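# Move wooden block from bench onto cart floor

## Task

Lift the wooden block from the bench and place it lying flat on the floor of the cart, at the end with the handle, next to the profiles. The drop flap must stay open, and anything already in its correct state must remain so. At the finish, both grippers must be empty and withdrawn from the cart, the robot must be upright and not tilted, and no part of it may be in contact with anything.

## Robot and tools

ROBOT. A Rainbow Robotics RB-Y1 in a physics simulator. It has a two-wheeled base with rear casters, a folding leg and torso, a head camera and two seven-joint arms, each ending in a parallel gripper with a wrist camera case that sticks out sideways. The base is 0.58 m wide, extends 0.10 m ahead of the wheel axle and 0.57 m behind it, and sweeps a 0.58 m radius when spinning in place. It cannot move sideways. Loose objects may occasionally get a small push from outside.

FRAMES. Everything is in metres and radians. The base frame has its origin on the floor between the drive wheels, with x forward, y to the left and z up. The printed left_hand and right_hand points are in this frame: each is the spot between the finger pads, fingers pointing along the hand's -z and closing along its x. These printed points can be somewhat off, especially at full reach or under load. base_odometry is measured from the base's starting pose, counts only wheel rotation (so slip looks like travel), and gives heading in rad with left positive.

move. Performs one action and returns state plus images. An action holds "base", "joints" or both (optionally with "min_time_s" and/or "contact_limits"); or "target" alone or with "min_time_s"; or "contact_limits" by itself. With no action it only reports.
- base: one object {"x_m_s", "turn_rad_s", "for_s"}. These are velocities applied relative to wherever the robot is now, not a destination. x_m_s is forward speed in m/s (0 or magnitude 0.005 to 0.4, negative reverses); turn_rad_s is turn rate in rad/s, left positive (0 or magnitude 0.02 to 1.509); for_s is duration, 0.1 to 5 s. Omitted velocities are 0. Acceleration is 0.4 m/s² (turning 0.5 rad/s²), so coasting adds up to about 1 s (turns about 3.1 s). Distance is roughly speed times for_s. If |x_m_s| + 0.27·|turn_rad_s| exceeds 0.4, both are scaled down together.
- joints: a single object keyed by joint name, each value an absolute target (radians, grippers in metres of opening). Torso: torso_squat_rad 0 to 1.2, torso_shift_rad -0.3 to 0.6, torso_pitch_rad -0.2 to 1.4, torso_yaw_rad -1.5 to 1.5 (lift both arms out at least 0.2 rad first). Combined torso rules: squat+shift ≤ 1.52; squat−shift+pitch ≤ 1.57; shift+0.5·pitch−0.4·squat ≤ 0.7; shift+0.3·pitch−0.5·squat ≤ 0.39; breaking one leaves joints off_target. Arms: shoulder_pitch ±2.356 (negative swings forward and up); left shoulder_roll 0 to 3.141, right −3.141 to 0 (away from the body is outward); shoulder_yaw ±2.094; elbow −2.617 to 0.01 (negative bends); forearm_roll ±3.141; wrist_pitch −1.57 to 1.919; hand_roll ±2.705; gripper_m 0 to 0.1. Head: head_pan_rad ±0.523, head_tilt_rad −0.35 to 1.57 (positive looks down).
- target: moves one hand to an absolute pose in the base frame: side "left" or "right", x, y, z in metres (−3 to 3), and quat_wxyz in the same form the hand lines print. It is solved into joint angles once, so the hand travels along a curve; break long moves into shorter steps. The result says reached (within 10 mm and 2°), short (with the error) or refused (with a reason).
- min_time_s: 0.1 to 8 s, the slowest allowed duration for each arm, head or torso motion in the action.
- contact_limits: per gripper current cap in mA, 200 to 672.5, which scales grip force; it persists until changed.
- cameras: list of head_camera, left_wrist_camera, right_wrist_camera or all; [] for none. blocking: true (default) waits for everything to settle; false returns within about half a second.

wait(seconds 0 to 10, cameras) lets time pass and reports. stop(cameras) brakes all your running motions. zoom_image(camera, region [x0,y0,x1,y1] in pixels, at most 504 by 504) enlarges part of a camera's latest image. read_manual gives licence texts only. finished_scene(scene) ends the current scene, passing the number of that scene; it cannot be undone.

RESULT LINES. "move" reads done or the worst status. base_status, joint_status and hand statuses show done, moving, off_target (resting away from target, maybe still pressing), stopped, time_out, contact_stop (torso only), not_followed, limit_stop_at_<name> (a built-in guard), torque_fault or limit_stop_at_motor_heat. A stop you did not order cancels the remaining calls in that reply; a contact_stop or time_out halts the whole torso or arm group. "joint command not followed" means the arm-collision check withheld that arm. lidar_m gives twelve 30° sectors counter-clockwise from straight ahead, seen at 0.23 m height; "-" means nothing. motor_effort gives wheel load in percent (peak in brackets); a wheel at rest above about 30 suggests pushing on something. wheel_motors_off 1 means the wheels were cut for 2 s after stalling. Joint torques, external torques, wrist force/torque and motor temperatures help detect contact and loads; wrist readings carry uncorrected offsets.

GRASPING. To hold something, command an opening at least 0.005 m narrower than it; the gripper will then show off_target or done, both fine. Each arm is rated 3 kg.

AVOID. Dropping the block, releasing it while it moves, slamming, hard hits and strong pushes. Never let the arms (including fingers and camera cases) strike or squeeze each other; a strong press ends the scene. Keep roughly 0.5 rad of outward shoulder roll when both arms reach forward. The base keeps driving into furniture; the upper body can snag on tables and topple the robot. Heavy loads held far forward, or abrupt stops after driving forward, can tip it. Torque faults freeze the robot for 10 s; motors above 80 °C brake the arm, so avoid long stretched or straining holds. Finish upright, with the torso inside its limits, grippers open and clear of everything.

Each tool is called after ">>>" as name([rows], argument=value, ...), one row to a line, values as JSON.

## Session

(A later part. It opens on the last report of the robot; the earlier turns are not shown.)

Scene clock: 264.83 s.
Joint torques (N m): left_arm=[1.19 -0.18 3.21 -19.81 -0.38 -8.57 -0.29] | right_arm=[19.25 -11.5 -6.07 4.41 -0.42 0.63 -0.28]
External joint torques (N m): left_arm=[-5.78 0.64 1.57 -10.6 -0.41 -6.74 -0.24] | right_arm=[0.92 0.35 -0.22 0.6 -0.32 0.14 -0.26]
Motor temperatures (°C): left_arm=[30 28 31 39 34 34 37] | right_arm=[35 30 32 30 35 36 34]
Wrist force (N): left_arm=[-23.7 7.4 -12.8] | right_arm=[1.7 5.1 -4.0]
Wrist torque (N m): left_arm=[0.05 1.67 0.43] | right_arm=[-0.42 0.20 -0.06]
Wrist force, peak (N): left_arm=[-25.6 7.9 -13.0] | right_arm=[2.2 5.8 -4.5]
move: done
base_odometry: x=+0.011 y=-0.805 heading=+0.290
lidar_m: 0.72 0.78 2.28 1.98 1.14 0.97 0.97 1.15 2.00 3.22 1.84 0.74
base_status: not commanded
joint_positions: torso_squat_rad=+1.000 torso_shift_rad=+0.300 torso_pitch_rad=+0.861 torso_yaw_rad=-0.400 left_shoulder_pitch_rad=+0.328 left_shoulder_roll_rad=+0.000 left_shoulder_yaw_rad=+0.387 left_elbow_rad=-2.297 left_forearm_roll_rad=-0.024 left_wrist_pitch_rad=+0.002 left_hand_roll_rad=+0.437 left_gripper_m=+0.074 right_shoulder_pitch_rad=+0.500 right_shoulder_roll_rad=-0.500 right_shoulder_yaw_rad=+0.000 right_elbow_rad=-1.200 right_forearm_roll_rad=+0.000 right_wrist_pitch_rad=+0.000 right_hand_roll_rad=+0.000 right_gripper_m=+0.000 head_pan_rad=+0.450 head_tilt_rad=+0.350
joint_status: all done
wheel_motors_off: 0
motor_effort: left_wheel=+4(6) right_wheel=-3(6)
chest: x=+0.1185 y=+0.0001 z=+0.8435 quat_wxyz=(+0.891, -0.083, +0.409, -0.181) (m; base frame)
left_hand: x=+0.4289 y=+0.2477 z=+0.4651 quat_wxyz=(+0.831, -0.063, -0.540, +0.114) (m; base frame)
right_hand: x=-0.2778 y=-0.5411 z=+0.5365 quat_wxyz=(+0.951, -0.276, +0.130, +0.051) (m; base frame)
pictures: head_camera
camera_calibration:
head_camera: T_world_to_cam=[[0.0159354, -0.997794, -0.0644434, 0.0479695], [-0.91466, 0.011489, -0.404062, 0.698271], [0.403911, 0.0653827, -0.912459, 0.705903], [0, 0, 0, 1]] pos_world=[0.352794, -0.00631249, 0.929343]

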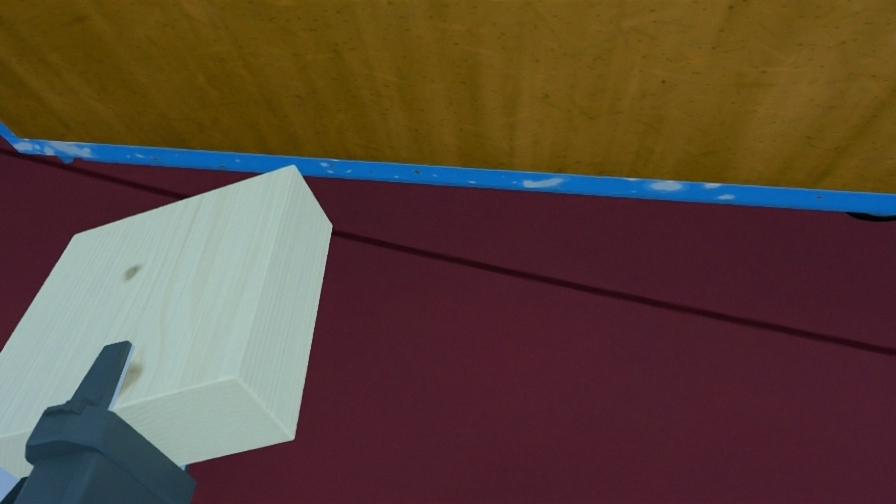

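>>> move(target={"side":"left","x":0.48,"y":0.25,"z":0.70,"quat_wxyz":[0.801,0.19,-0.4625,0.329]}, min_time_s=2.5, cameras=["head_camera"])

>>> move(target={"side":"left","x":0.47,"y":0.28,"z":0.81,"quat_wxyz":[0.6741,0.2617,-0.2792,0.6319]}, min_time_s=2.5, cameras=["head_camera"])

Scene clock: 271.10 s.
Joint torques (N m): left_arm=[-9.32 1.8 -3.51 -5.89 -4.45 7.92 -0.22] | right_arm=[18.72 -11.86 -6.2 4.47 -0.53 0.69 -0.31]
External joint torques (N m): left_arm=[-2.66 5.27 -0.78 -1.64 -3.42 6.46 -0.17] | right_arm=[0.38 -0.02 -0.35 0.66 -0.43 0.21 -0.29]
Motor temperatures (°C): left_arm=[30 28 31 39 34 34 37] | right_arm=[35 30 32 30 35 36 34]
Wrist force (N): left_arm=[-26.5 1.5 -11.9] | right_arm=[1.9 5.1 -4.0]
Wrist torque (N m): left_arm=[-0.36 1.64 0.56] | right_arm=[-0.39 0.25 -0.07]
Wrist force, peak (N): left_arm=[-34.6 17.0 -10.1] | right_arm=[2.4 6.2 -4.8]
move: short
base_odometry: x=+0.011 y=-0.805 heading=+0.290
lidar_m: 0.73 0.78 2.28 1.99 1.14 0.97 0.98 1.15 1.98 3.20 1.83 0.75
base_status: not commanded
joint_positions: torso_squat_rad=+1.000 torso_shift_rad=+0.300 torso_pitch_rad=+0.861 torso_yaw_rad=-0.400 left_shoulder_pitch_rad=-0.755 left_shoulder_roll_rad=-0.001 left_shoulder_yaw_rad=-0.160 left_elbow_rad=-2.616 left_forearm_roll_rad=+1.426 left_wrist_pitch_rad=-1.572 left_hand_roll_rad=-2.705 left_gripper_m=+0.074 right_shoulder_pitch_rad=+0.500 right_shoulder_roll_rad=-0.500 right_shoulder_yaw_rad=+0.000 right_elbow_rad=-1.200 right_forearm_roll_rad=+0.000 right_wrist_pitch_rad=+0.000 right_hand_roll_rad=+0.000 right_gripper_m=+0.000 head_pan_rad=+0.450 head_tilt_rad=+0.350
joint_status: all done
wheel_motors_off: 0
motor_effort: left_wheel=+2(12) right_wheel=-5(6)
chest: x=+0.1186 y=+0.0001 z=+0.8435 quat_wxyz=(+0.891, -0.083, +0.409, -0.181) (m; base frame)
left_hand: x=+0.4804 y=+0.2494 z=+0.6988 quat_wxyz=(+0.729, +0.305, -0.493, +0.365) (m; base frame)
left_hand_status: short (checked arc, as near as the solve gets, planned for 2.5 s): 1 mm and 16.5 deg off. The place is met; only the turn is off.
right_hand: x=-0.2778 y=-0.5412 z=+0.5366 quat_wxyz=(+0.951, -0.276, +0.130, +0.051) (m; base frame)
pictures: head_camera
camera_calibration:
head_camera: T_world_to_cam=[[0.0158893, -0.9978, -0.0643574, 0.047898], [-0.914697, 0.0114904, -0.403978, 0.698258], [0.403829, 0.0652864, -0.912502, 0.70584], [0, 0, 0, 1]] pos_world=[0.352894, -0.00631225, 0.929243]

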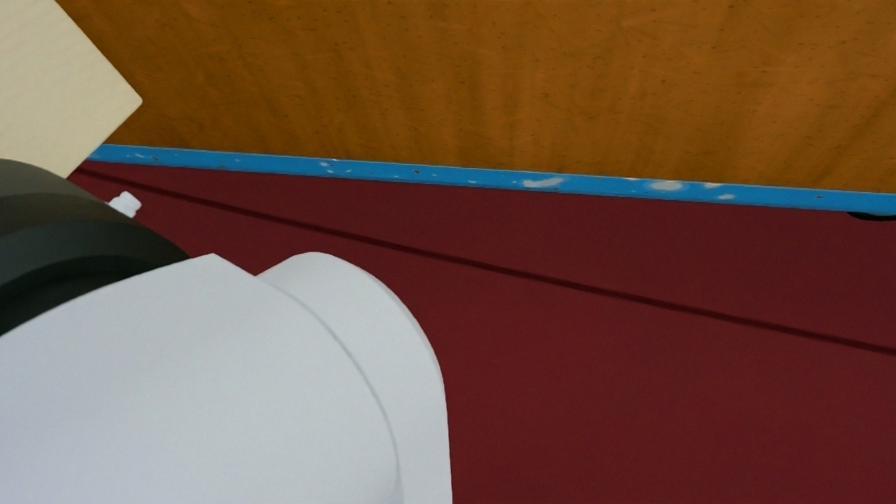

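Scene clock: 273.93 s.
Joint torques (N m): left_arm=[-14.91 2.16 -6.26 2.41 -2.34 8.28 -0.22] | right_arm=[18.98 -11.79 -5.88 4.44 -0.52 0.63 -0.36]
External joint torques (N m): left_arm=[-2.35 4.5 -2.62 3.29 -1.84 6.45 -0.16] | right_arm=[0.64 0.05 -0.03 0.63 -0.43 0.14 -0.34]
Motor temperatures (°C): left_arm=[30 28 31 39 34 35 37] | right_arm=[35 30 32 30 35 36 34]
Wrist force (N): left_arm=[-26.4 6.4 -10.6] | right_arm=[1.9 5.7 -4.4]
Wrist torque (N m): left_arm=[0.00 1.59 0.53] | right_arm=[-0.48 0.23 -0.07]
Wrist force, peak (N): left_arm=[-26.3 7.3 -10.9] | right_arm=[2.2 5.7 -5.0]
move: short
base_odometry: x=+0.011 y=-0.805 heading=+0.290
lidar_m: 0.73 0.78 2.29 2.00 1.13 0.98 0.97 1.15 2.00 3.20 1.84 0.72
base_status: not commanded
joint_positions: torso_squat_rad=+1.000 torso_shift_rad=+0.300 torso_pitch_rad=+0.861 torso_yaw_rad=-0.400 left_shoulder_pitch_rad=-1.366 left_shoulder_roll_rad=-0.001 left_shoulder_yaw_rad=+0.036 left_elbow_rad=-2.440 left_forearm_roll_rad=+1.088 left_wrist_pitch_rad=-1.572 left_hand_roll_rad=-2.705 left_gripper_m=+0.074 right_shoulder_pitch_rad=+0.500 right_shoulder_roll_rad=-0.500 right_shoulder_yaw_rad=+0.000 right_elbow_rad=-1.200 right_forearm_roll_rad=+0.000 right_wrist_pitch_rad=+0.000 right_hand_roll_rad=+0.000 right_gripper_m=+0.000 head_pan_rad=+0.450 head_tilt_rad=+0.350
joint_status: all done
wheel_motors_off: 0
motor_effort: left_wheel=+1(3) right_wheel=-2(5)
chest: x=+0.1186 y=+0.0001 z=+0.8435 quat_wxyz=(+0.891, -0.083, +0.409, -0.181) (m; base frame)
left_hand: x=+0.4701 y=+0.2806 z=+0.8092 quat_wxyz=(+0.566, +0.335, -0.497, +0.566) (m; base frame)
left_hand_status: short (checked arc, as near as the solve gets, planned for 2.5 s): 1 mm and 30.2 deg off. The place is met; only the turn is off.
right_hand: x=-0.2778 y=-0.5412 z=+0.5366 quat_wxyz=(+0.951, -0.276, +0.130, +0.051) (m; base frame)
pictures: head_camera
camera_calibration:
head_camera: T_world_to_cam=[[0.0158893, -0.9978, -0.0643574, 0.047898], [-0.914697, 0.0114904, -0.403978, 0.698258], [0.403829, 0.0652864, -0.912502, 0.70584], [0, 0, 0, 1]] pos_world=[0.352894, -0.00631225, 0.929243]

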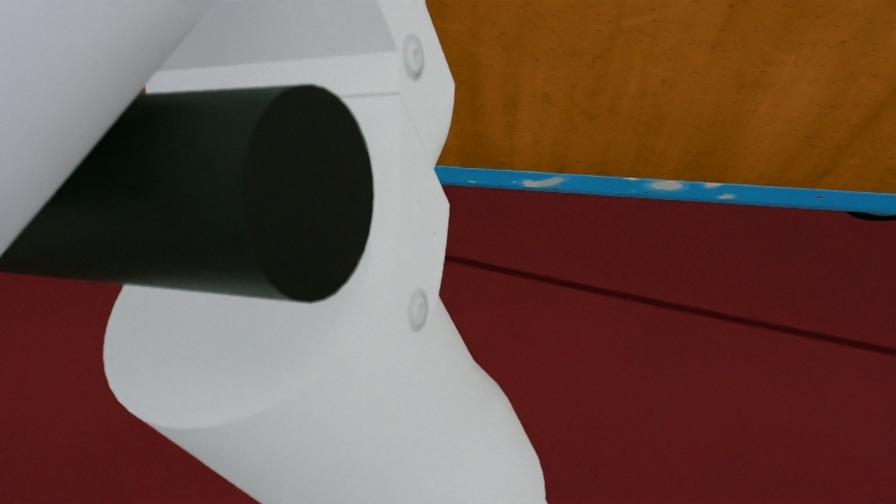

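>>> move(joints={"left_hand_roll_rad":0.437}, min_time_s=3, cameras=[])

>>> move(target={"side":"left","x":0.47,"y":0.28,"z":0.81,"quat_wxyz":[-0.6319,-0.2792,-0.2617,0.6741]}, min_time_s=2.5, cameras=["head_camera","left_wrist_camera"])

Scene clock: 279.60 s.
Joint torques (N m): left_arm=[-14.67 1.96 -7.46 1.25 -2.06 8.55 0.52] | right_arm=[19.19 -11.59 -6.15 4.45 -0.43 0.77 -0.4]
External joint torques (N m): left_arm=[-1.99 4.27 -3.76 2.22 -1.6 6.72 0.47] | right_arm=[0.86 0.26 -0.3 0.65 -0.33 0.29 -0.38]
Motor temperatures (°C): left_arm=[31 28 31 38 34 35 37] | right_arm=[35 30 32 30 35 36 34]
Wrist force (N): left_arm=[27.6 -4.6 -10.3] | right_arm=[2.3 5.4 -3.7]
Wrist torque (N m): left_arm=[-0.72 -1.24 -0.57] | right_arm=[-0.42 0.28 -0.09]
Wrist force, peak (N): left_arm=[-17.3 26.7 -11.4] | right_arm=[2.6 6.0 -4.1]
move: done
base_odometry: x=+0.011 y=-0.805 heading=+0.290
lidar_m: 0.71 0.78 2.29 1.99 1.14 0.97 0.98 1.16 1.99 3.21 1.83 0.74
base_status: not commanded
joint_positions: torso_squat_rad=+1.000 torso_shift_rad=+0.300 torso_pitch_rad=+0.861 torso_yaw_rad=-0.400 left_shoulder_pitch_rad=-1.366 left_shoulder_roll_rad=-0.001 left_shoulder_yaw_rad=+0.036 left_elbow_rad=-2.440 left_forearm_roll_rad=+1.088 left_wrist_pitch_rad=-1.572 left_hand_roll_rad=+0.437 left_gripper_m=+0.074 right_shoulder_pitch_rad=+0.500 right_shoulder_roll_rad=-0.500 right_shoulder_yaw_rad=+0.000 right_elbow_rad=-1.200 right_forearm_roll_rad=+0.000 right_wrist_pitch_rad=+0.000 right_hand_roll_rad=+0.000 right_gripper_m=+0.000 head_pan_rad=+0.450 head_tilt_rad=+0.350
joint_status: all done
wheel_motors_off: 0
motor_effort: left_wheel=+2(5) right_wheel=-3(5)
chest: x=+0.1186 y=+0.0001 z=+0.8435 quat_wxyz=(+0.891, -0.083, +0.409, -0.181) (m; base frame)
left_hand: x=+0.4701 y=+0.2806 z=+0.8092 quat_wxyz=(-0.567, -0.497, -0.335, +0.565) (m; base frame)
right_hand: x=-0.2778 y=-0.5412 z=+0.5366 quat_wxyz=(+0.951, -0.276, +0.130, +0.051) (m; base frame)
pictures: none
No camera images: "cameras" was empty.

Scene clock: 282.43 s.
Joint torques (N m): left_arm=[-15.19 1.81 -8.81 0.37 -1.05 8.55 0.34] | right_arm=[18.94 -12.03 -6.14 4.35 -0.39 0.63 -0.29]
External joint torques (N m): left_arm=[-2.8 4.18 -5.26 0.99 -0.69 6.7 0.28] | right_arm=[0.6 -0.19 -0.28 0.54 -0.29 0.15 -0.27]
Motor temperatures (°C): left_arm=[31 28 31 38 34 35 37] | right_arm=[35 30 32 30 35 36 34]
Wrist force (N): left_arm=[27.1 -2.4 -10.6] | right_arm=[2.0 5.6 -4.1]
Wrist torque (N m): left_arm=[-0.52 -1.37 -0.56] | right_arm=[-0.44 0.23 -0.09]
Wrist force, peak (N): left_arm=[27.9 -4.4 -11.3] | right_arm=[2.4 6.2 -4.4]
move: short
base_odometry: x=+0.011 y=-0.805 heading=+0.290
lidar_m: 0.72 0.77 2.28 1.98 1.14 0.98 0.98 1.16 1.99 3.18 1.83 0.73
base_status: not commanded
joint_positions: torso_squat_rad=+1.000 torso_shift_rad=+0.300 torso_pitch_rad=+0.861 torso_yaw_rad=-0.400 left_shoulder_pitch_rad=-1.366 left_shoulder_roll_rad=-0.001 left_shoulder_yaw_rad=+0.011 left_elbow_rad=-2.483 left_forearm_roll_rad=+1.121 left_wrist_pitch_rad=-1.572 left_hand_roll_rad=+0.277 left_gripper_m=+0.074 right_shoulder_pitch_rad=+0.500 right_shoulder_roll_rad=-0.500 right_shoulder_yaw_rad=+0.000 right_elbow_rad=-1.200 right_forearm_roll_rad=+0.000 right_wrist_pitch_rad=+0.000 right_hand_roll_rad=+0.000 right_gripper_m=+0.000 head_pan_rad=+0.450 head_tilt_rad=+0.350
joint_status: all done
wheel_motors_off: 0
motor_effort: left_wheel=+3(4) right_wheel=-4(5)
chest: x=+0.1186 y=+0.0001 z=+0.8435 quat_wxyz=(+0.891, -0.083, +0.409, -0.181) (m; base frame)
left_hand: x=+0.4701 y=+0.2808 z=+0.8092 quat_wxyz=(-0.525, -0.484, -0.343, +0.610) (m; base frame)
left_hand_status: short (checked arc, as near as the solve gets, planned for 2.5 s): 1 mm and 29.0 deg off. The place is met; only the turn is off.
right_hand: x=-0.2778 y=-0.5412 z=+0.5366 quat_wxyz=(+0.951, -0.276, +0.130, +0.051) (m; base frame)
pictures: head_camera, left_wrist_camera
camera_calibration:
head_camera: T_world_to_cam=[[0.015981, -0.997801, -0.0643185, 0.0478293], [-0.914694, 0.0113911, -0.403986, 0.698264], [0.40383, 0.0652879, -0.912501, 0.705838], [0, 0, 0, 1]] pos_world=[0.352895, -0.00631255, 0.929243]
left_wrist_camera: T_world_to_cam=[[0.0482288, -0.307169, -0.950432, 0.832132], [-0.969174, -0.244562, 0.0298601, 0.52912], [-0.241612, 0.919694, -0.309495, 0.178174], [0, 0, 0, 1]] pos_world=[0.515725, 0.221142, 0.830229]

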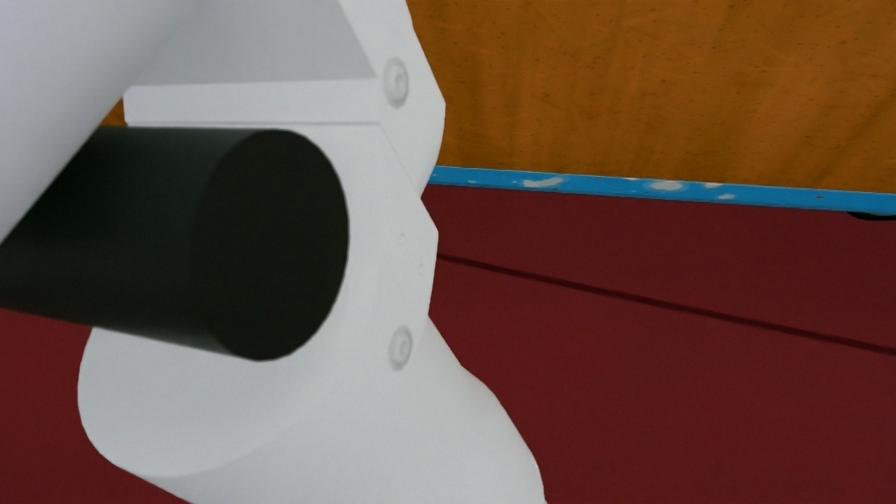

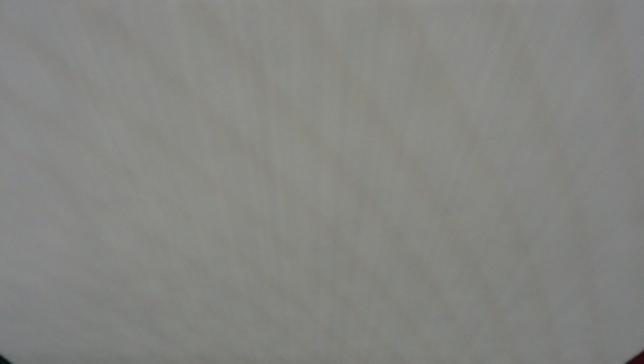

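>>> move(base={"x_m_s":0.25,"for_s":1.8}, cameras=["head_camera"])

>>> move(target={"side":"left","x":0.5,"y":0.265,"z":0.70,"quat_wxyz":[-0.5602,-0.4185,-0.3923,0.5977]}, min_time_s=2, cameras=["head_camera","right_wrist_camera"])

Scene clock: 287.87 s.
Joint torques (N m): left_arm=[-14.61 2.57 -7.2 0.76 -1.76 8.72 0.53] | right_arm=[19.54 -11.94 -5.99 4.82 -0.45 0.7 -0.4]
External joint torques (N m): left_arm=[-2.23 4.94 -3.65 1.38 -1.41 6.87 0.48] | right_arm=[1.21 -0.09 -0.14 1.02 -0.35 0.21 -0.39]
Motor temperatures (°C): left_arm=[31 28 32 38 34 35 37] | right_arm=[35 30 32 30 35 36 34]
Wrist force (N): left_arm=[29.2 -1.5 -10.5] | right_arm=[1.9 5.5 -4.1]
Wrist torque (N m): left_arm=[-0.66 -1.27 -0.56] | right_arm=[-0.47 0.22 -0.09]
Wrist force, peak (N): left_arm=[39.1 6.7 -6.0] | right_arm=[0.3 6.9 -4.2]
move: done
base_odometry: x=+0.443 y=-0.676 heading=+0.290
lidar_m: 0.38 0.46 1.20 2.84 1.64 1.41 1.41 1.65 2.87 2.21 0.43 0.37
base_status: done (sent for 1.8 of 1.8 s)
joint_positions: torso_squat_rad=+1.000 torso_shift_rad=+0.300 torso_pitch_rad=+0.861 torso_yaw_rad=-0.400 left_shoulder_pitch_rad=-1.367 left_shoulder_roll_rad=-0.001 left_shoulder_yaw_rad=+0.011 left_elbow_rad=-2.483 left_forearm_roll_rad=+1.121 left_wrist_pitch_rad=-1.572 left_hand_roll_rad=+0.277 left_gripper_m=+0.075 right_shoulder_pitch_rad=+0.500 right_shoulder_roll_rad=-0.500 right_shoulder_yaw_rad=+0.000 right_elbow_rad=-1.200 right_forearm_roll_rad=+0.000 right_wrist_pitch_rad=+0.000 right_hand_roll_rad=+0.000 right_gripper_m=+0.000 head_pan_rad=+0.450 head_tilt_rad=+0.350
joint_status: not commanded
wheel_motors_off: 0
on_its_own: the wheels pushed hard for 0.1 s: something may have held the robot back, and base_odometry may count slip
motor_effort: left_wheel=+2(91) right_wheel=-3(62)
chest: x=+0.1186 y=+0.0002 z=+0.8435 quat_wxyz=(+0.891, -0.083, +0.409, -0.181) (m; base frame)
left_hand: x=+0.4701 y=+0.2808 z=+0.8093 quat_wxyz=(-0.525, -0.484, -0.342, +0.611) (m; base frame)
right_hand: x=-0.2776 y=-0.5411 z=+0.5365 quat_wxyz=(+0.951, -0.276, +0.130, +0.051) (m; base frame)
pictures: head_camera
camera_calibration:
head_camera: T_world_to_cam=[[0.015981, -0.997801, -0.0643185, 0.0478293], [-0.914694, 0.0113911, -0.403986, 0.698264], [0.40383, 0.0652879, -0.912501, 0.705838], [0, 0, 0, 1]] pos_world=[0.352895, -0.00631255, 0.929243]

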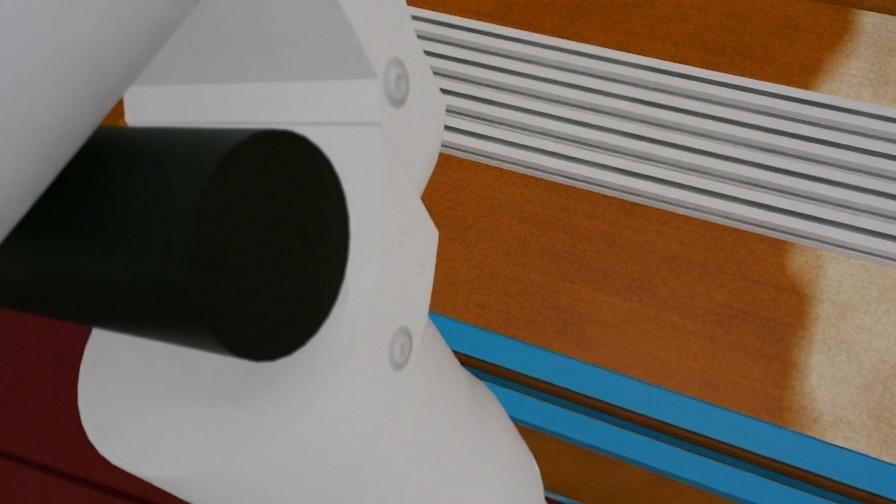

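Scene clock: 290.20 s.
Joint torques (N m): left_arm=[-13 2.21 -5.16 -7.61 -6.42 6.73 0.83] | right_arm=[19.92 -12.02 -6.36 4.94 -0.35 0.62 -0.32]
External joint torques (N m): left_arm=[-2.79 4.8 -1.47 -1.98 -5.03 5.35 0.78] | right_arm=[1.59 -0.17 -0.51 1.13 -0.25 0.13 -0.3]
Motor temperatures (°C): left_arm=[31 28 32 38 34 35 37] | right_arm=[35 30 32 30 35 36 34]
Wrist force (N): left_arm=[28.4 -0.4 -7.6] | right_arm=[2.3 5.4 -3.9]
Wrist torque (N m): left_arm=[-0.48 -1.38 -0.58] | right_arm=[-0.43 0.28 -0.11]
Wrist force, peak (N): left_arm=[29.6 0.2 -8.7] | right_arm=[2.0 6.0 -4.3]
move: short
base_odometry: x=+0.443 y=-0.676 heading=+0.290
lidar_m: 0.38 0.46 1.21 2.85 1.65 1.41 1.41 1.67 2.86 2.23 0.42 0.38
base_status: not commanded
joint_positions: torso_squat_rad=+1.000 torso_shift_rad=+0.300 torso_pitch_rad=+0.861 torso_yaw_rad=-0.400 left_shoulder_pitch_rad=-0.931 left_shoulder_roll_rad=-0.001 left_shoulder_yaw_rad=+0.078 left_elbow_rad=-2.295 left_forearm_roll_rad=+1.249 left_wrist_pitch_rad=-1.571 left_hand_roll_rad=+0.832 left_gripper_m=+0.075 right_shoulder_pitch_rad=+0.500 right_shoulder_roll_rad=-0.500 right_shoulder_yaw_rad=+0.000 right_elbow_rad=-1.200 right_forearm_roll_rad=+0.000 right_wrist_pitch_rad=+0.000 right_hand_roll_rad=+0.000 right_gripper_m=+0.000 head_pan_rad=+0.450 head_tilt_rad=+0.350
joint_status: all done
wheel_motors_off: 0
motor_effort: left_wheel=+3(4) right_wheel=-4(6)
chest: x=+0.1186 y=+0.0002 z=+0.8435 quat_wxyz=(+0.891, -0.083, +0.409, -0.181) (m; base frame)
left_hand: x=+0.5002 y=+0.2654 z=+0.6991 quat_wxyz=(-0.488, -0.511, -0.378, +0.598) (m; base frame)
left_hand_status: short (checked arc, as near as the solve gets, planned for 2.0 s): 1 mm and 13.5 deg off. The place is met; only the turn is off.
right_hand: x=-0.2776 y=-0.5411 z=+0.5365 quat_wxyz=(+0.951, -0.276, +0.130, +0.051) (m; base frame)
pictures: head_camera, right_wrist_camera
camera_calibration:
head_camera: T_world_to_cam=[[0.015981, -0.997801, -0.0643185, 0.0478293], [-0.914694, 0.0113911, -0.403986, 0.698264], [0.40383, 0.0652879, -0.912501, 0.705838], [0, 0, 0, 1]] pos_world=[0.352895, -0.00631255, 0.929243]
right_wrist_camera: T_world_to_cam=[[-0.960973, -0.064195, 0.26909, -0.447127], [-0.0718037, 0.997247, -0.0185183, 0.556748], [-0.26716, -0.0371173, -0.962937, 0.494554], [0, 0, 0, 1]] pos_world=[-0.257575, -0.565562, 0.606852]

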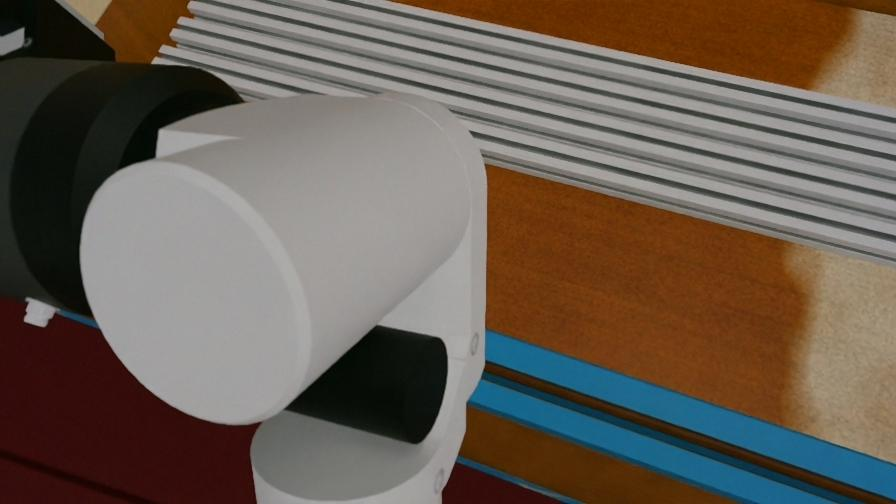

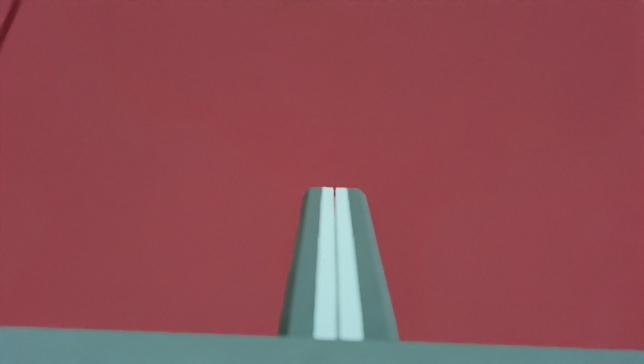

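>>> move(target={"side":"left","x":0.5,"y":0.17,"z":0.70,"quat_wxyz":[-0.593,-0.4434,-0.3620,0.5653]}, min_time_s=2, cameras=["head_camera"])

>>> move(base={"x_m_s":0.1,"for_s":1.4}, cameras=["head_camera"])

Scene clock: 298.93 s.
Joint torques (N m): left_arm=[-13.01 -1.05 -6.35 -8.23 -7.68 6.03 0.87] | right_arm=[19.47 -11.88 -6.49 5.02 -0.5 0.59 -0.39]
External joint torques (N m): left_arm=[-4.49 4.83 -2.76 -1.96 -6.1 4.82 0.82] | right_arm=[1.14 -0.04 -0.63 1.22 -0.4 0.1 -0.37]
Motor temperatures (°C): left_arm=[31 28 32 38 35 35 37] | right_arm=[35 30 32 30 35 36 34]
Wrist force (N): left_arm=[27.8 -5.6 -4.6] | right_arm=[2.1 5.5 -3.9]
Wrist torque (N m): left_arm=[-0.60 -1.41 -0.59] | right_arm=[-0.46 0.23 -0.07]
Wrist force, peak (N): left_arm=[29.1 -0.9 -8.8] | right_arm=[2.3 5.9 -4.6]
move: short
base_odometry: x=+0.443 y=-0.676 heading=+0.290
lidar_m: 0.38 0.46 1.23 2.86 1.64 1.41 1.41 1.67 2.86 2.22 0.43 0.37
base_status: not commanded
joint_positions: torso_squat_rad=+1.000 torso_shift_rad=+0.300 torso_pitch_rad=+0.861 torso_yaw_rad=-0.400 left_shoulder_pitch_rad=-0.740 left_shoulder_roll_rad=-0.001 left_shoulder_yaw_rad=-0.290 left_elbow_rad=-2.211 left_forearm_roll_rad=+1.146 left_wrist_pitch_rad=-1.571 left_hand_roll_rad=+1.133 left_gripper_m=+0.075 right_shoulder_pitch_rad=+0.500 right_shoulder_roll_rad=-0.500 right_shoulder_yaw_rad=+0.000 right_elbow_rad=-1.200 right_forearm_roll_rad=+0.000 right_wrist_pitch_rad=+0.000 right_hand_roll_rad=+0.000 right_gripper_m=+0.000 head_pan_rad=+0.450 head_tilt_rad=+0.350
joint_status: all done
wheel_motors_off: 0
motor_effort: left_wheel=+3(4) right_wheel=-3(5)
chest: x=+0.1186 y=+0.0002 z=+0.8435 quat_wxyz=(+0.891, -0.083, +0.409, -0.181) (m; base frame)
left_hand: x=+0.5000 y=+0.1705 z=+0.6990 quat_wxyz=(-0.427, -0.628, -0.266, +0.594) (m; base frame)
left_hand_status: short (checked arc, as near as the solve gets, planned for 2.0 s): 1 mm and 30.8 deg off. The place is met; only the turn is off.
right_hand: x=-0.2776 y=-0.5411 z=+0.5365 quat_wxyz=(+0.951, -0.276, +0.130, +0.051) (m; base frame)
pictures: head_camera
camera_calibration:
head_camera: T_world_to_cam=[[0.015981, -0.997801, -0.0643185, 0.0478293], [-0.914694, 0.0113911, -0.403986, 0.698264], [0.40383, 0.0652879, -0.912501, 0.705838], [0, 0, 0, 1]] pos_world=[0.352895, -0.00631255, 0.929243]

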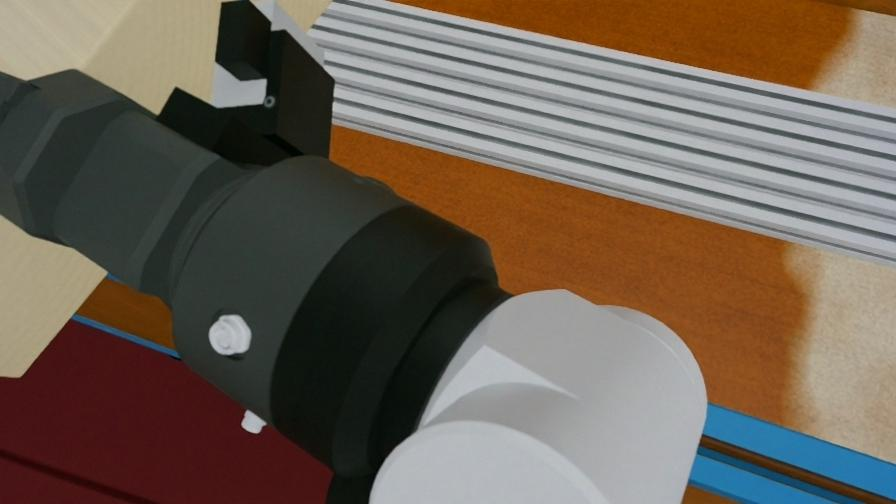

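Scene clock: 301.07 s.
Joint torques (N m): left_arm=[-39.53 21.16 11.33 3.1 -7.35 5.63 0.79] | right_arm=[19.52 -11.94 -6.51 4.72 -0.32 0.58 -0.34]
External joint torques (N m): left_arm=[-31.05 27.1 14.94 9.34 -5.78 4.41 0.73] | right_arm=[1.26 -0.07 -0.65 0.96 -0.22 0.11 -0.32]
Motor temperatures (°C): left_arm=[31 28 32 37 35 35 37] | right_arm=[35 30 32 30 35 36 34]
Wrist force (N): left_arm=[28.4 -6.2 -4.5] | right_arm=[1.9 5.4 -4.2]
Wrist torque (N m): left_arm=[-0.57 -1.39 -0.59] | right_arm=[-0.42 0.19 -0.07]
Wrist force, peak (N): left_arm=[32.0 -6.8 -1.0] | right_arm=[1.9 6.3 -4.5]
move: done
base_odometry: x=+0.576 y=-0.636 heading=+0.292
lidar_m: 0.25 0.31 0.59 3.10 1.79 1.55 1.54 1.83 3.15 0.47 0.28 0.23
base_status: done (sent for 1.4 of 1.4 s)
joint_positions: torso_squat_rad=+1.000 torso_shift_rad=+0.298 torso_pitch_rad=+0.857 torso_yaw_rad=-0.399 left_shoulder_pitch_rad=-0.733 left_shoulder_roll_rad=-0.007 left_shoulder_yaw_rad=-0.295 left_elbow_rad=-2.213 left_forearm_roll_rad=+1.146 left_wrist_pitch_rad=-1.571 left_hand_roll_rad=+1.133 left_gripper_m=+0.075 right_shoulder_pitch_rad=+0.500 right_shoulder_roll_rad=-0.500 right_shoulder_yaw_rad=+0.000 right_elbow_rad=-1.200 right_forearm_roll_rad=+0.000 right_wrist_pitch_rad=+0.000 right_hand_roll_rad=+0.000 right_gripper_m=+0.000 head_pan_rad=+0.450 head_tilt_rad=+0.350
joint_status: not commanded
wheel_motors_off: 0
on_its_own: left_wheel is at rest, and its effort (+61) is outside its rest range (-51 to +51)
motor_effort: left_wheel=+61(75) right_wheel=+30(32)
chest: x=+0.1168 y=+0.0004 z=+0.8445 quat_wxyz=(+0.892, -0.083, +0.407, -0.180) (m; base frame)
left_hand: x=+0.4973 y=+0.1701 z=+0.7002 quat_wxyz=(-0.427, -0.627, -0.264, +0.595) (m; base frame)
right_hand: x=-0.2777 y=-0.5412 z=+0.5358 quat_wxyz=(+0.951, -0.276, +0.128, +0.051) (m; base frame)
pictures: head_camera
camera_calibration:
head_camera: T_world_to_cam=[[0.0170556, -0.997782, -0.0643452, 0.0480427], [-0.912984, 0.0106957, -0.407854, 0.700085], [0.407638, 0.0657024, -0.910777, 0.705665], [0, 0, 0, 1]] pos_world=[0.350691, -0.00591563, 0.931328]

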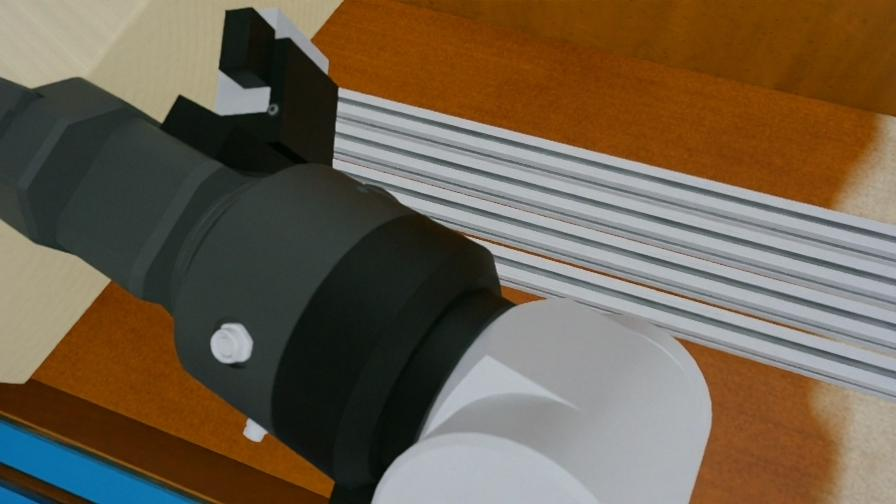

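>>> move(base={"x_m_s":-0.25,"for_s":2.4}, cameras=["head_camera"])

>>> move(joints={"torso_yaw_rad":-1.0,"right_shoulder_roll_rad":-0.6}, cameras=["head_camera"])

>>> move(joints={"left_shoulder_pitch_rad":-1.95,"left_shoulder_roll_rad":0.6,"left_shoulder_yaw_rad":1.9,"left_elbow_rad":-1.9,"left_forearm_roll_rad":-0.2,"left_wrist_pitch_rad":-0.7,"left_hand_roll_rad":1.8}, min_time_s=5, cameras=["head_camera"])

Scene clock: 325.43 s.
Joint torques (N m): left_arm=[-13.77 -1.52 -4.96 -8.55 -7.47 5.76 0.79] | right_arm=[19.32 -11.79 -6.03 4.23 -0.42 0.6 -0.43]
External joint torques (N m): left_arm=[-5.25 4.35 -1.37 -2.28 -5.89 4.54 0.74] | right_arm=[0.98 0.06 -0.17 0.42 -0.33 0.11 -0.41]
Motor temperatures (°C): left_arm=[33 28 32 37 35 34 37] | right_arm=[35 30 32 30 35 36 34]
Wrist force (N): left_arm=[28.7 -5.8 -4.4] | right_arm=[2.6 5.4 -4.1]
Wrist torque (N m): left_arm=[-0.60 -1.28 -0.59] | right_arm=[-0.48 0.31 -0.08]
Wrist force, peak (N): left_arm=[31.4 -3.0 -5.3] | right_arm=[1.9 6.1 -4.9]
move: done
base_odometry: x=+0.001 y=-0.809 heading=+0.293
lidar_m: 0.82 0.99 2.30 1.96 1.11 0.97 0.97 1.13 2.00 3.19 1.86 0.79
base_status: done (sent for 2.4 of 2.4 s)
joint_positions: torso_squat_rad=+1.000 torso_shift_rad=+0.300 torso_pitch_rad=+0.861 torso_yaw_rad=-0.400 left_shoulder_pitch_rad=-0.740 left_shoulder_roll_rad=-0.001 left_shoulder_yaw_rad=-0.291 left_elbow_rad=-2.210 left_forearm_roll_rad=+1.146 left_wrist_pitch_rad=-1.571 left_hand_roll_rad=+1.133 left_gripper_m=+0.075 right_shoulder_pitch_rad=+0.500 right_shoulder_roll_rad=-0.500 right_shoulder_yaw_rad=+0.000 right_elbow_rad=-1.200 right_forearm_roll_rad=+0.000 right_wrist_pitch_rad=+0.000 right_hand_roll_rad=+0.000 right_gripper_m=+0.000 head_pan_rad=+0.450 head_tilt_rad=+0.350
joint_status: not commanded
wheel_motors_off: 0
motor_effort: left_wheel=+10(33) right_wheel=-9(24)
chest: x=+0.1185 y=+0.0002 z=+0.8435 quat_wxyz=(+0.891, -0.083, +0.409, -0.181) (m; base frame)
left_hand: x=+0.5000 y=+0.1704 z=+0.6990 quat_wxyz=(-0.427, -0.628, -0.266, +0.594) (m; base frame)
right_hand: x=-0.2777 y=-0.5411 z=+0.5365 quat_wxyz=(+0.951, -0.276, +0.130, +0.051) (m; base frame)
pictures: head_camera
camera_calibration:
head_camera: T_world_to_cam=[[0.0160248, -0.997795, -0.0644056, 0.0478945], [-0.914657, 0.0113922, -0.404069, 0.698328], [0.403912, 0.0653842, -0.912458, 0.70577], [0, 0, 0, 1]] pos_world=[0.352894, -0.00631278, 0.929243]

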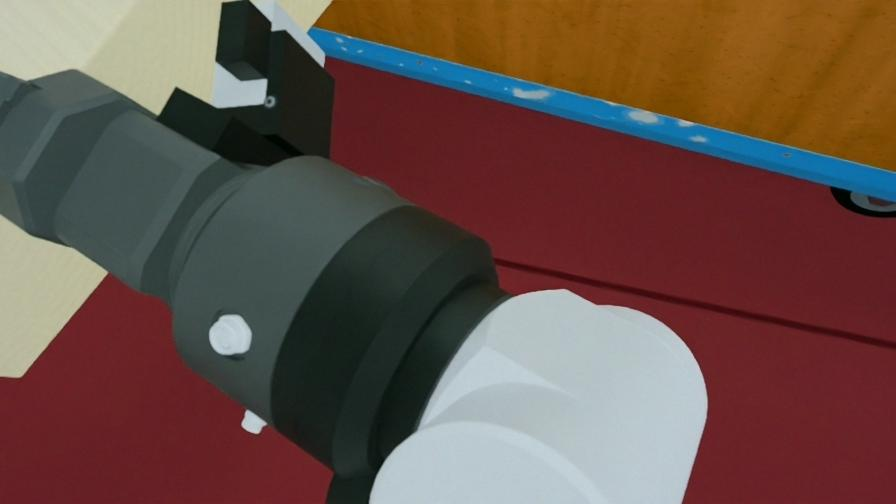

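Scene clock: 327.23 s.
Joint torques (N m): left_arm=[-16.15 -5.53 -9.72 -2.86 -5.09 7.01 0.19] | right_arm=[10.57 -18.66 -9.14 3.48 -0.38 0.52 -0.28]
External joint torques (N m): left_arm=[-4.99 3.75 -3.92 0.05 -4.06 5.49 0.16] | right_arm=[-0.06 0.58 0.02 0.28 -0.27 0.06 -0.26]
Motor temperatures (°C): left_arm=[32 28 32 37 35 34 37] | right_arm=[35 30 32 30 35 36 34]
Wrist force (N): left_arm=[22.1 -13.1 -12.3] | right_arm=[1.9 7.2 -2.1]
Wrist torque (N m): left_arm=[-0.95 -1.24 0.19] | right_arm=[-0.51 0.22 -0.07]
Wrist force, peak (N): left_arm=[24.0 -13.1 -12.8] | right_arm=[2.7 7.5 -4.9]
move: done
base_odometry: x=+0.001 y=-0.809 heading=+0.293
lidar_m: 0.81 0.99 2.31 1.94 1.11 0.97 0.97 1.14 2.01 3.19 1.84 0.81
base_status: not commanded
joint_positions: torso_squat_rad=+1.000 torso_shift_rad=+0.300 torso_pitch_rad=+0.861 torso_yaw_rad=-1.000 left_shoulder_pitch_rad=-0.740 left_shoulder_roll_rad=-0.001 left_shoulder_yaw_rad=-0.290 left_elbow_rad=-2.211 left_forearm_roll_rad=+1.146 left_wrist_pitch_rad=-1.571 left_hand_roll_rad=+1.133 left_gripper_m=+0.074 right_shoulder_pitch_rad=+0.500 right_shoulder_roll_rad=-0.600 right_shoulder_yaw_rad=+0.000 right_elbow_rad=-1.200 right_forearm_roll_rad=+0.000 right_wrist_pitch_rad=+0.000 right_hand_roll_rad=+0.000 right_gripper_m=+0.000 head_pan_rad=+0.450 head_tilt_rad=+0.350
joint_status: all done
wheel_motors_off: 0
motor_effort: left_wheel=+9(10) right_wheel=-9(12)
chest: x=+0.1186 y=+0.0001 z=+0.8435 quat_wxyz=(+0.798, -0.200, +0.366, -0.436) (m; base frame)
left_hand: x=+0.5219 y=-0.0613 z=+0.6735 quat_wxyz=(-0.435, -0.556, +0.000, +0.709) (m; base frame)
right_hand: x=-0.4770 y=-0.4585 z=+0.8052 quat_wxyz=(+0.855, -0.458, +0.213, -0.120) (m; base frame)
pictures: head_camera
camera_calibration:
head_camera: T_world_to_cam=[[-0.35804, -0.857048, 0.370508, -0.274658], [-0.877414, 0.173133, -0.447402, 0.730498], [0.319298, -0.485277, -0.813975, 0.632862], [0, 0, 0, 1]] pos_world=[0.340539, -0.0547557, 0.943723]

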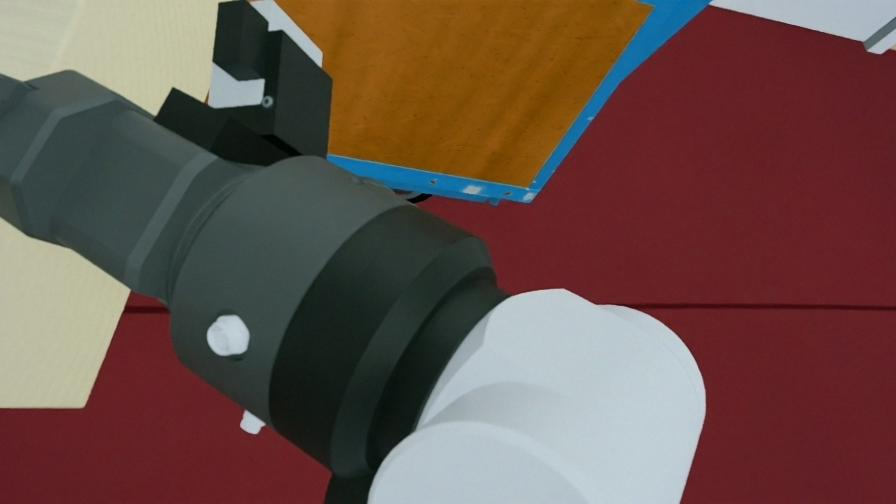

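Scene clock: 333.00 s.
Joint torques (N m): left_arm=[-6.8 -1.77 -16.69 -9.23 -3.57 -7.16 0.46] | right_arm=[11 -18.47 -8.81 3.85 -0.43 0.6 -0.24]
External joint torques (N m): left_arm=[3.83 1.66 -7.96 -5.57 -2.72 -5.7 0.42] | right_arm=[0.38 0.77 0.35 0.66 -0.32 0.14 -0.22]
Motor temperatures (°C): left_arm=[32 28 32 37 35 34 37] | right_arm=[35 31 32 30 35 36 34]
Wrist force (N): left_arm=[24.2 15.8 -4.9] | right_arm=[1.9 7.6 -2.4]
Wrist torque (N m): left_arm=[0.62 -1.05 -0.54] | right_arm=[-0.57 0.23 -0.07]
Wrist force, peak (N): left_arm=[24.0 33.4 -1.5] | right_arm=[2.1 7.8 -2.7]
move: done
base_odometry: x=+0.001 y=-0.809 heading=+0.293
lidar_m: 0.82 0.99 2.30 1.95 1.12 0.96 0.97 1.15 2.00 3.19 1.83 0.82
base_status: not commanded
joint_positions: torso_squat_rad=+1.000 torso_shift_rad=+0.300 torso_pitch_rad=+0.861 torso_yaw_rad=-1.000 left_shoulder_pitch_rad=-1.951 left_shoulder_roll_rad=+0.599 left_shoulder_yaw_rad=+1.902 left_elbow_rad=-1.899 left_forearm_roll_rad=-0.199 left_wrist_pitch_rad=-0.699 left_hand_roll_rad=+1.800 left_gripper_m=+0.074 right_shoulder_pitch_rad=+0.500 right_shoulder_roll_rad=-0.600 right_shoulder_yaw_rad=+0.000 right_elbow_rad=-1.200 right_forearm_roll_rad=+0.000 right_wrist_pitch_rad=+0.000 right_hand_roll_rad=+0.000 right_gripper_m=+0.000 head_pan_rad=+0.450 head_tilt_rad=+0.350
joint_status: all done
wheel_motors_off: 0
motor_effort: left_wheel=+8(15) right_wheel=-9(12)
chest: x=+0.1185 y=+0.0002 z=+0.8435 quat_wxyz=(+0.797, -0.200, +0.366, -0.436) (m; base frame)
left_hand: x=+0.5260 y=+0.3594 z=+0.5190 quat_wxyz=(-0.433, -0.229, -0.633, +0.599) (m; base frame)
right_hand: x=-0.4769 y=-0.4584 z=+0.8054 quat_wxyz=(+0.855, -0.458, +0.213, -0.120) (m; base frame)
pictures: head_camera
camera_calibration:
head_camera: T_world_to_cam=[[-0.358022, -0.856913, 0.370838, -0.274882], [-0.877419, 0.172944, -0.447467, 0.730533], [0.319306, -0.485583, -0.813789, 0.632715], [0, 0, 0, 1]] pos_world=[0.340539, -0.0546553, 0.943723]

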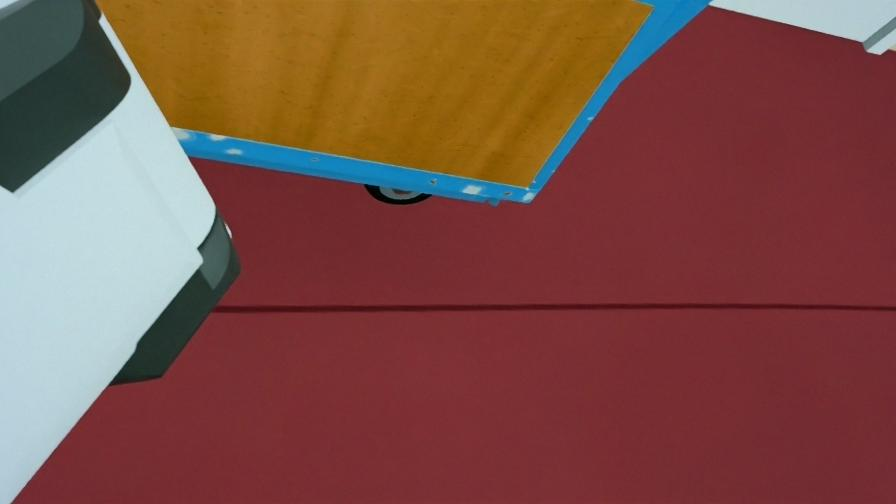

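>>> move(target={"side":"left","x":0.58,"y":0.18,"z":0.75,"quat_wxyz":[-0.4752,-0.4876,-0.3647,0.6355]}, min_time_s=3, cameras=["head_camera"])

Scene clock: 335.73 s.
Joint torques (N m): left_arm=[-6.92 -2.03 -16.61 -9.33 -3.75 -7.15 0.43] | right_arm=[10.97 -18.67 -8.85 3.77 -0.4 0.57 -0.31]
External joint torques (N m): left_arm=[3.71 1.4 -7.88 -5.67 -2.9 -5.69 0.39] | right_arm=[0.35 0.58 0.31 0.58 -0.29 0.11 -0.29]
Motor temperatures (°C): left_arm=[32 28 32 37 35 34 37] | right_arm=[35 31 32 30 35 36 34]
Wrist force (N): left_arm=[24.3 16.2 -5.2] | right_arm=[1.8 7.5 -2.2]
Wrist torque (N m): left_arm=[0.60 -1.04 -0.49] | right_arm=[-0.56 0.23 -0.12]
Wrist force, peak (N): left_arm=[25.1 16.3 -5.1] | right_arm=[2.1 7.7 -2.8]
move: refused
base_odometry: x=+0.001 y=-0.809 heading=+0.293
lidar_m: 0.83 1.00 2.29 1.94 1.12 0.97 0.96 1.14 1.99 3.20 1.85 0.81
base_status: not commanded
joint_positions: torso_squat_rad=+1.000 torso_shift_rad=+0.300 torso_pitch_rad=+0.861 torso_yaw_rad=-1.000 left_shoulder_pitch_rad=-1.951 left_shoulder_roll_rad=+0.599 left_shoulder_yaw_rad=+1.902 left_elbow_rad=-1.899 left_forearm_roll_rad=-0.199 left_wrist_pitch_rad=-0.699 left_hand_roll_rad=+1.800 left_gripper_m=+0.074 right_shoulder_pitch_rad=+0.500 right_shoulder_roll_rad=-0.600 right_shoulder_yaw_rad=+0.000 right_elbow_rad=-1.200 right_forearm_roll_rad=+0.000 right_wrist_pitch_rad=+0.000 right_hand_roll_rad=+0.000 right_gripper_m=+0.000 head_pan_rad=+0.450 head_tilt_rad=+0.350
joint_status: not commanded
wheel_motors_off: 0
motor_effort: left_wheel=+8(9) right_wheel=-7(10)
chest: x=+0.1185 y=+0.0002 z=+0.8435 quat_wxyz=(+0.797, -0.200, +0.366, -0.436) (m; base frame)
left_hand: x=+0.5260 y=+0.3594 z=+0.5190 quat_wxyz=(-0.433, -0.229, -0.633, +0.599) (m; base frame)
left_hand_status: refused: the posture found for that pose stands 3 mm from the chest (limit 10 mm). Nothing moved. The solve starts from where the arm stands: from another posture it may find a clear one.
right_hand: x=-0.4769 y=-0.4584 z=+0.8054 quat_wxyz=(+0.855, -0.458, +0.213, -0.120) (m; base frame)
pictures: head_camera
camera_calibration:
head_camera: T_world_to_cam=[[-0.358022, -0.856913, 0.370838, -0.274882], [-0.877419, 0.172944, -0.447467, 0.730533], [0.319306, -0.485583, -0.813789, 0.632715], [0, 0, 0, 1]] pos_world=[0.340539, -0.0546553, 0.943723]

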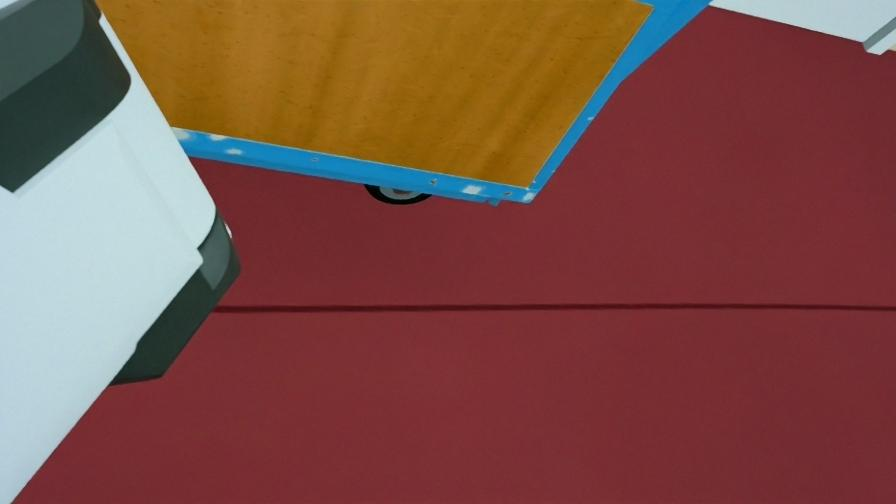

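>>> move(base={"x_m_s":-0.2,"for_s":1.0}, cameras=[])

>>> move(target={"side":"left","x":0.63,"y":0.21,"z":0.44,"quat_wxyz":[-0.4907,-0.4594,-0.3436,0.656]}, min_time_s=3, cameras=["head_camera"])

Scene clock: 342.77 s.
Joint torques (N m): left_arm=[-7.32 -1.81 -17.58 -9.13 -3.49 -7.07 0.39] | right_arm=[10.9 -18.51 -8.95 3.78 -0.43 0.58 -0.2]
External joint torques (N m): left_arm=[3.31 1.62 -8.85 -5.47 -2.64 -5.6 0.35] | right_arm=[0.28 0.73 0.21 0.59 -0.32 0.12 -0.18]
Motor temperatures (°C): left_arm=[32 28 32 37 35 34 37] | right_arm=[34 31 32 30 35 36 34]
Wrist force (N): left_arm=[24.3 16.6 -5.4] | right_arm=[1.8 7.5 -2.4]
Wrist torque (N m): left_arm=[0.51 -1.09 -0.54] | right_arm=[-0.55 0.22 -0.06]
Wrist force, peak (N): left_arm=[26.7 17.0 -5.3] | right_arm=[2.2 8.1 -2.3]
move: done
base_odometry: x=-0.190 y=-0.867 heading=+0.293
lidar_m: 1.01 1.20 2.43 1.57 0.88 0.77 0.77 0.92 1.60 3.59 2.05 1.01
base_status: done (sent for 1 of 1 s)
joint_positions: torso_squat_rad=+1.000 torso_shift_rad=+0.300 torso_pitch_rad=+0.861 torso_yaw_rad=-1.000 left_shoulder_pitch_rad=-1.951 left_shoulder_roll_rad=+0.600 left_shoulder_yaw_rad=+1.902 left_elbow_rad=-1.899 left_forearm_roll_rad=-0.199 left_wrist_pitch_rad=-0.699 left_hand_roll_rad=+1.800 left_gripper_m=+0.074 right_shoulder_pitch_rad=+0.500 right_shoulder_roll_rad=-0.600 right_shoulder_yaw_rad=+0.000 right_elbow_rad=-1.200 right_forearm_roll_rad=+0.000 right_wrist_pitch_rad=+0.000 right_hand_roll_rad=+0.000 right_gripper_m=+0.000 head_pan_rad=+0.450 head_tilt_rad=+0.350
joint_status: not commanded
wheel_motors_off: 0
motor_effort: left_wheel=+8(23) right_wheel=-8(30)
chest: x=+0.1185 y=+0.0002 z=+0.8435 quat_wxyz=(+0.797, -0.200, +0.366, -0.436) (m; base frame)
left_hand: x=+0.5259 y=+0.3594 z=+0.5190 quat_wxyz=(-0.433, -0.229, -0.633, +0.599) (m; base frame)
right_hand: x=-0.4769 y=-0.4584 z=+0.8053 quat_wxyz=(+0.855, -0.458, +0.213, -0.120) (m; base frame)
pictures: none
No camera images: "cameras" was empty.

Scene clock: 346.10 s.
Joint torques (N m): left_arm=[-14.2 -3.45 -18.44 -8.16 -2.29 -5.62 0.9] | right_arm=[10.69 -18.8 -8.85 3.75 -0.55 0.5 -0.41]
External joint torques (N m): left_arm=[0.36 0.84 -9.83 -4.65 -1.61 -4.4 0.85] | right_arm=[0.07 0.44 0.31 0.56 -0.44 0.04 -0.39]
Motor temperatures (°C): left_arm=[32 28 32 37 35 34 37] | right_arm=[34 31 32 30 35 36 34]
Wrist force (N): left_arm=[27.1 1.0 -12.0] | right_arm=[1.7 7.1 -1.9]
Wrist torque (N m): left_arm=[-0.53 -1.28 -0.69] | right_arm=[-0.51 0.21 -0.06]
Wrist force, peak (N): left_arm=[28.5 0.9 -11.8] | right_arm=[2.2 7.8 -2.6]
move: done
base_odometry: x=-0.190 y=-0.867 heading=+0.293
lidar_m: 1.01 1.23 2.43 1.57 0.90 0.77 0.77 0.92 1.60 3.59 2.05 1.00
base_status: not commanded
joint_positions: torso_squat_rad=+1.000 torso_shift_rad=+0.300 torso_pitch_rad=+0.861 torso_yaw_rad=-1.000 left_shoulder_pitch_rad=-1.754 left_shoulder_roll_rad=+0.210 left_shoulder_yaw_rad=+1.877 left_elbow_rad=-1.817 left_forearm_roll_rad=-0.020 left_wrist_pitch_rad=-0.493 left_hand_roll_rad=+2.264 left_gripper_m=+0.074 right_shoulder_pitch_rad=+0.500 right_shoulder_roll_rad=-0.600 right_shoulder_yaw_rad=+0.000 right_elbow_rad=-1.200 right_forearm_roll_rad=+0.000 right_wrist_pitch_rad=+0.000 right_hand_roll_rad=+0.000 right_gripper_m=+0.000 head_pan_rad=+0.450 head_tilt_rad=+0.350
joint_status: all done
wheel_motors_off: 0
motor_effort: left_wheel=+8(8) right_wheel=-8(9)
chest: x=+0.1185 y=+0.0002 z=+0.8435 quat_wxyz=(+0.797, -0.200, +0.366, -0.436) (m; base frame)
left_hand: x=+0.6296 y=+0.2088 z=+0.4388 quat_wxyz=(-0.490, -0.458, -0.342, +0.658) (m; base frame)
left_hand_status: reached (checked arc, planned for 3.0 s): 2 mm and 0.4 deg off.
right_hand: x=-0.4769 y=-0.4584 z=+0.8053 quat_wxyz=(+0.855, -0.458, +0.213, -0.120) (m; base frame)
pictures: head_camera
camera_calibration:
head_camera: T_world_to_cam=[[-0.358022, -0.856913, 0.370838, -0.274918], [-0.877419, 0.172944, -0.447467, 0.730445], [0.319306, -0.485583, -0.813789, 0.632747], [0, 0, 0, 1]] pos_world=[0.340439, -0.0546553, 0.943723]

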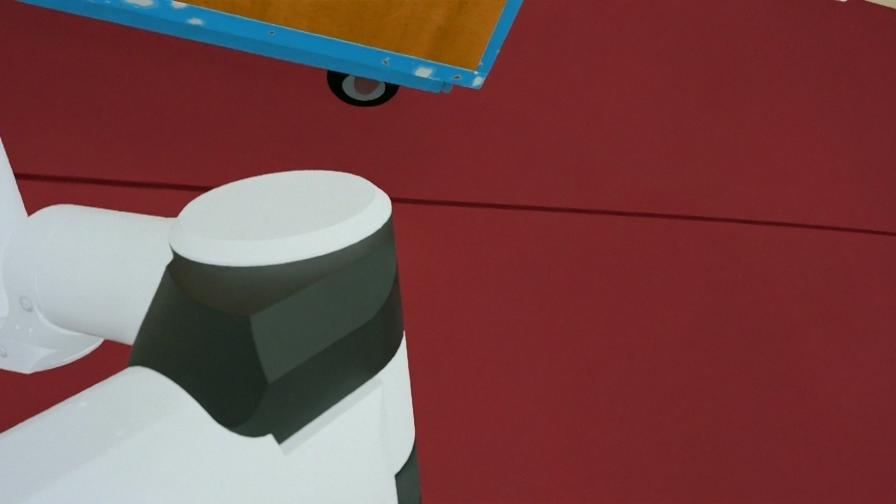

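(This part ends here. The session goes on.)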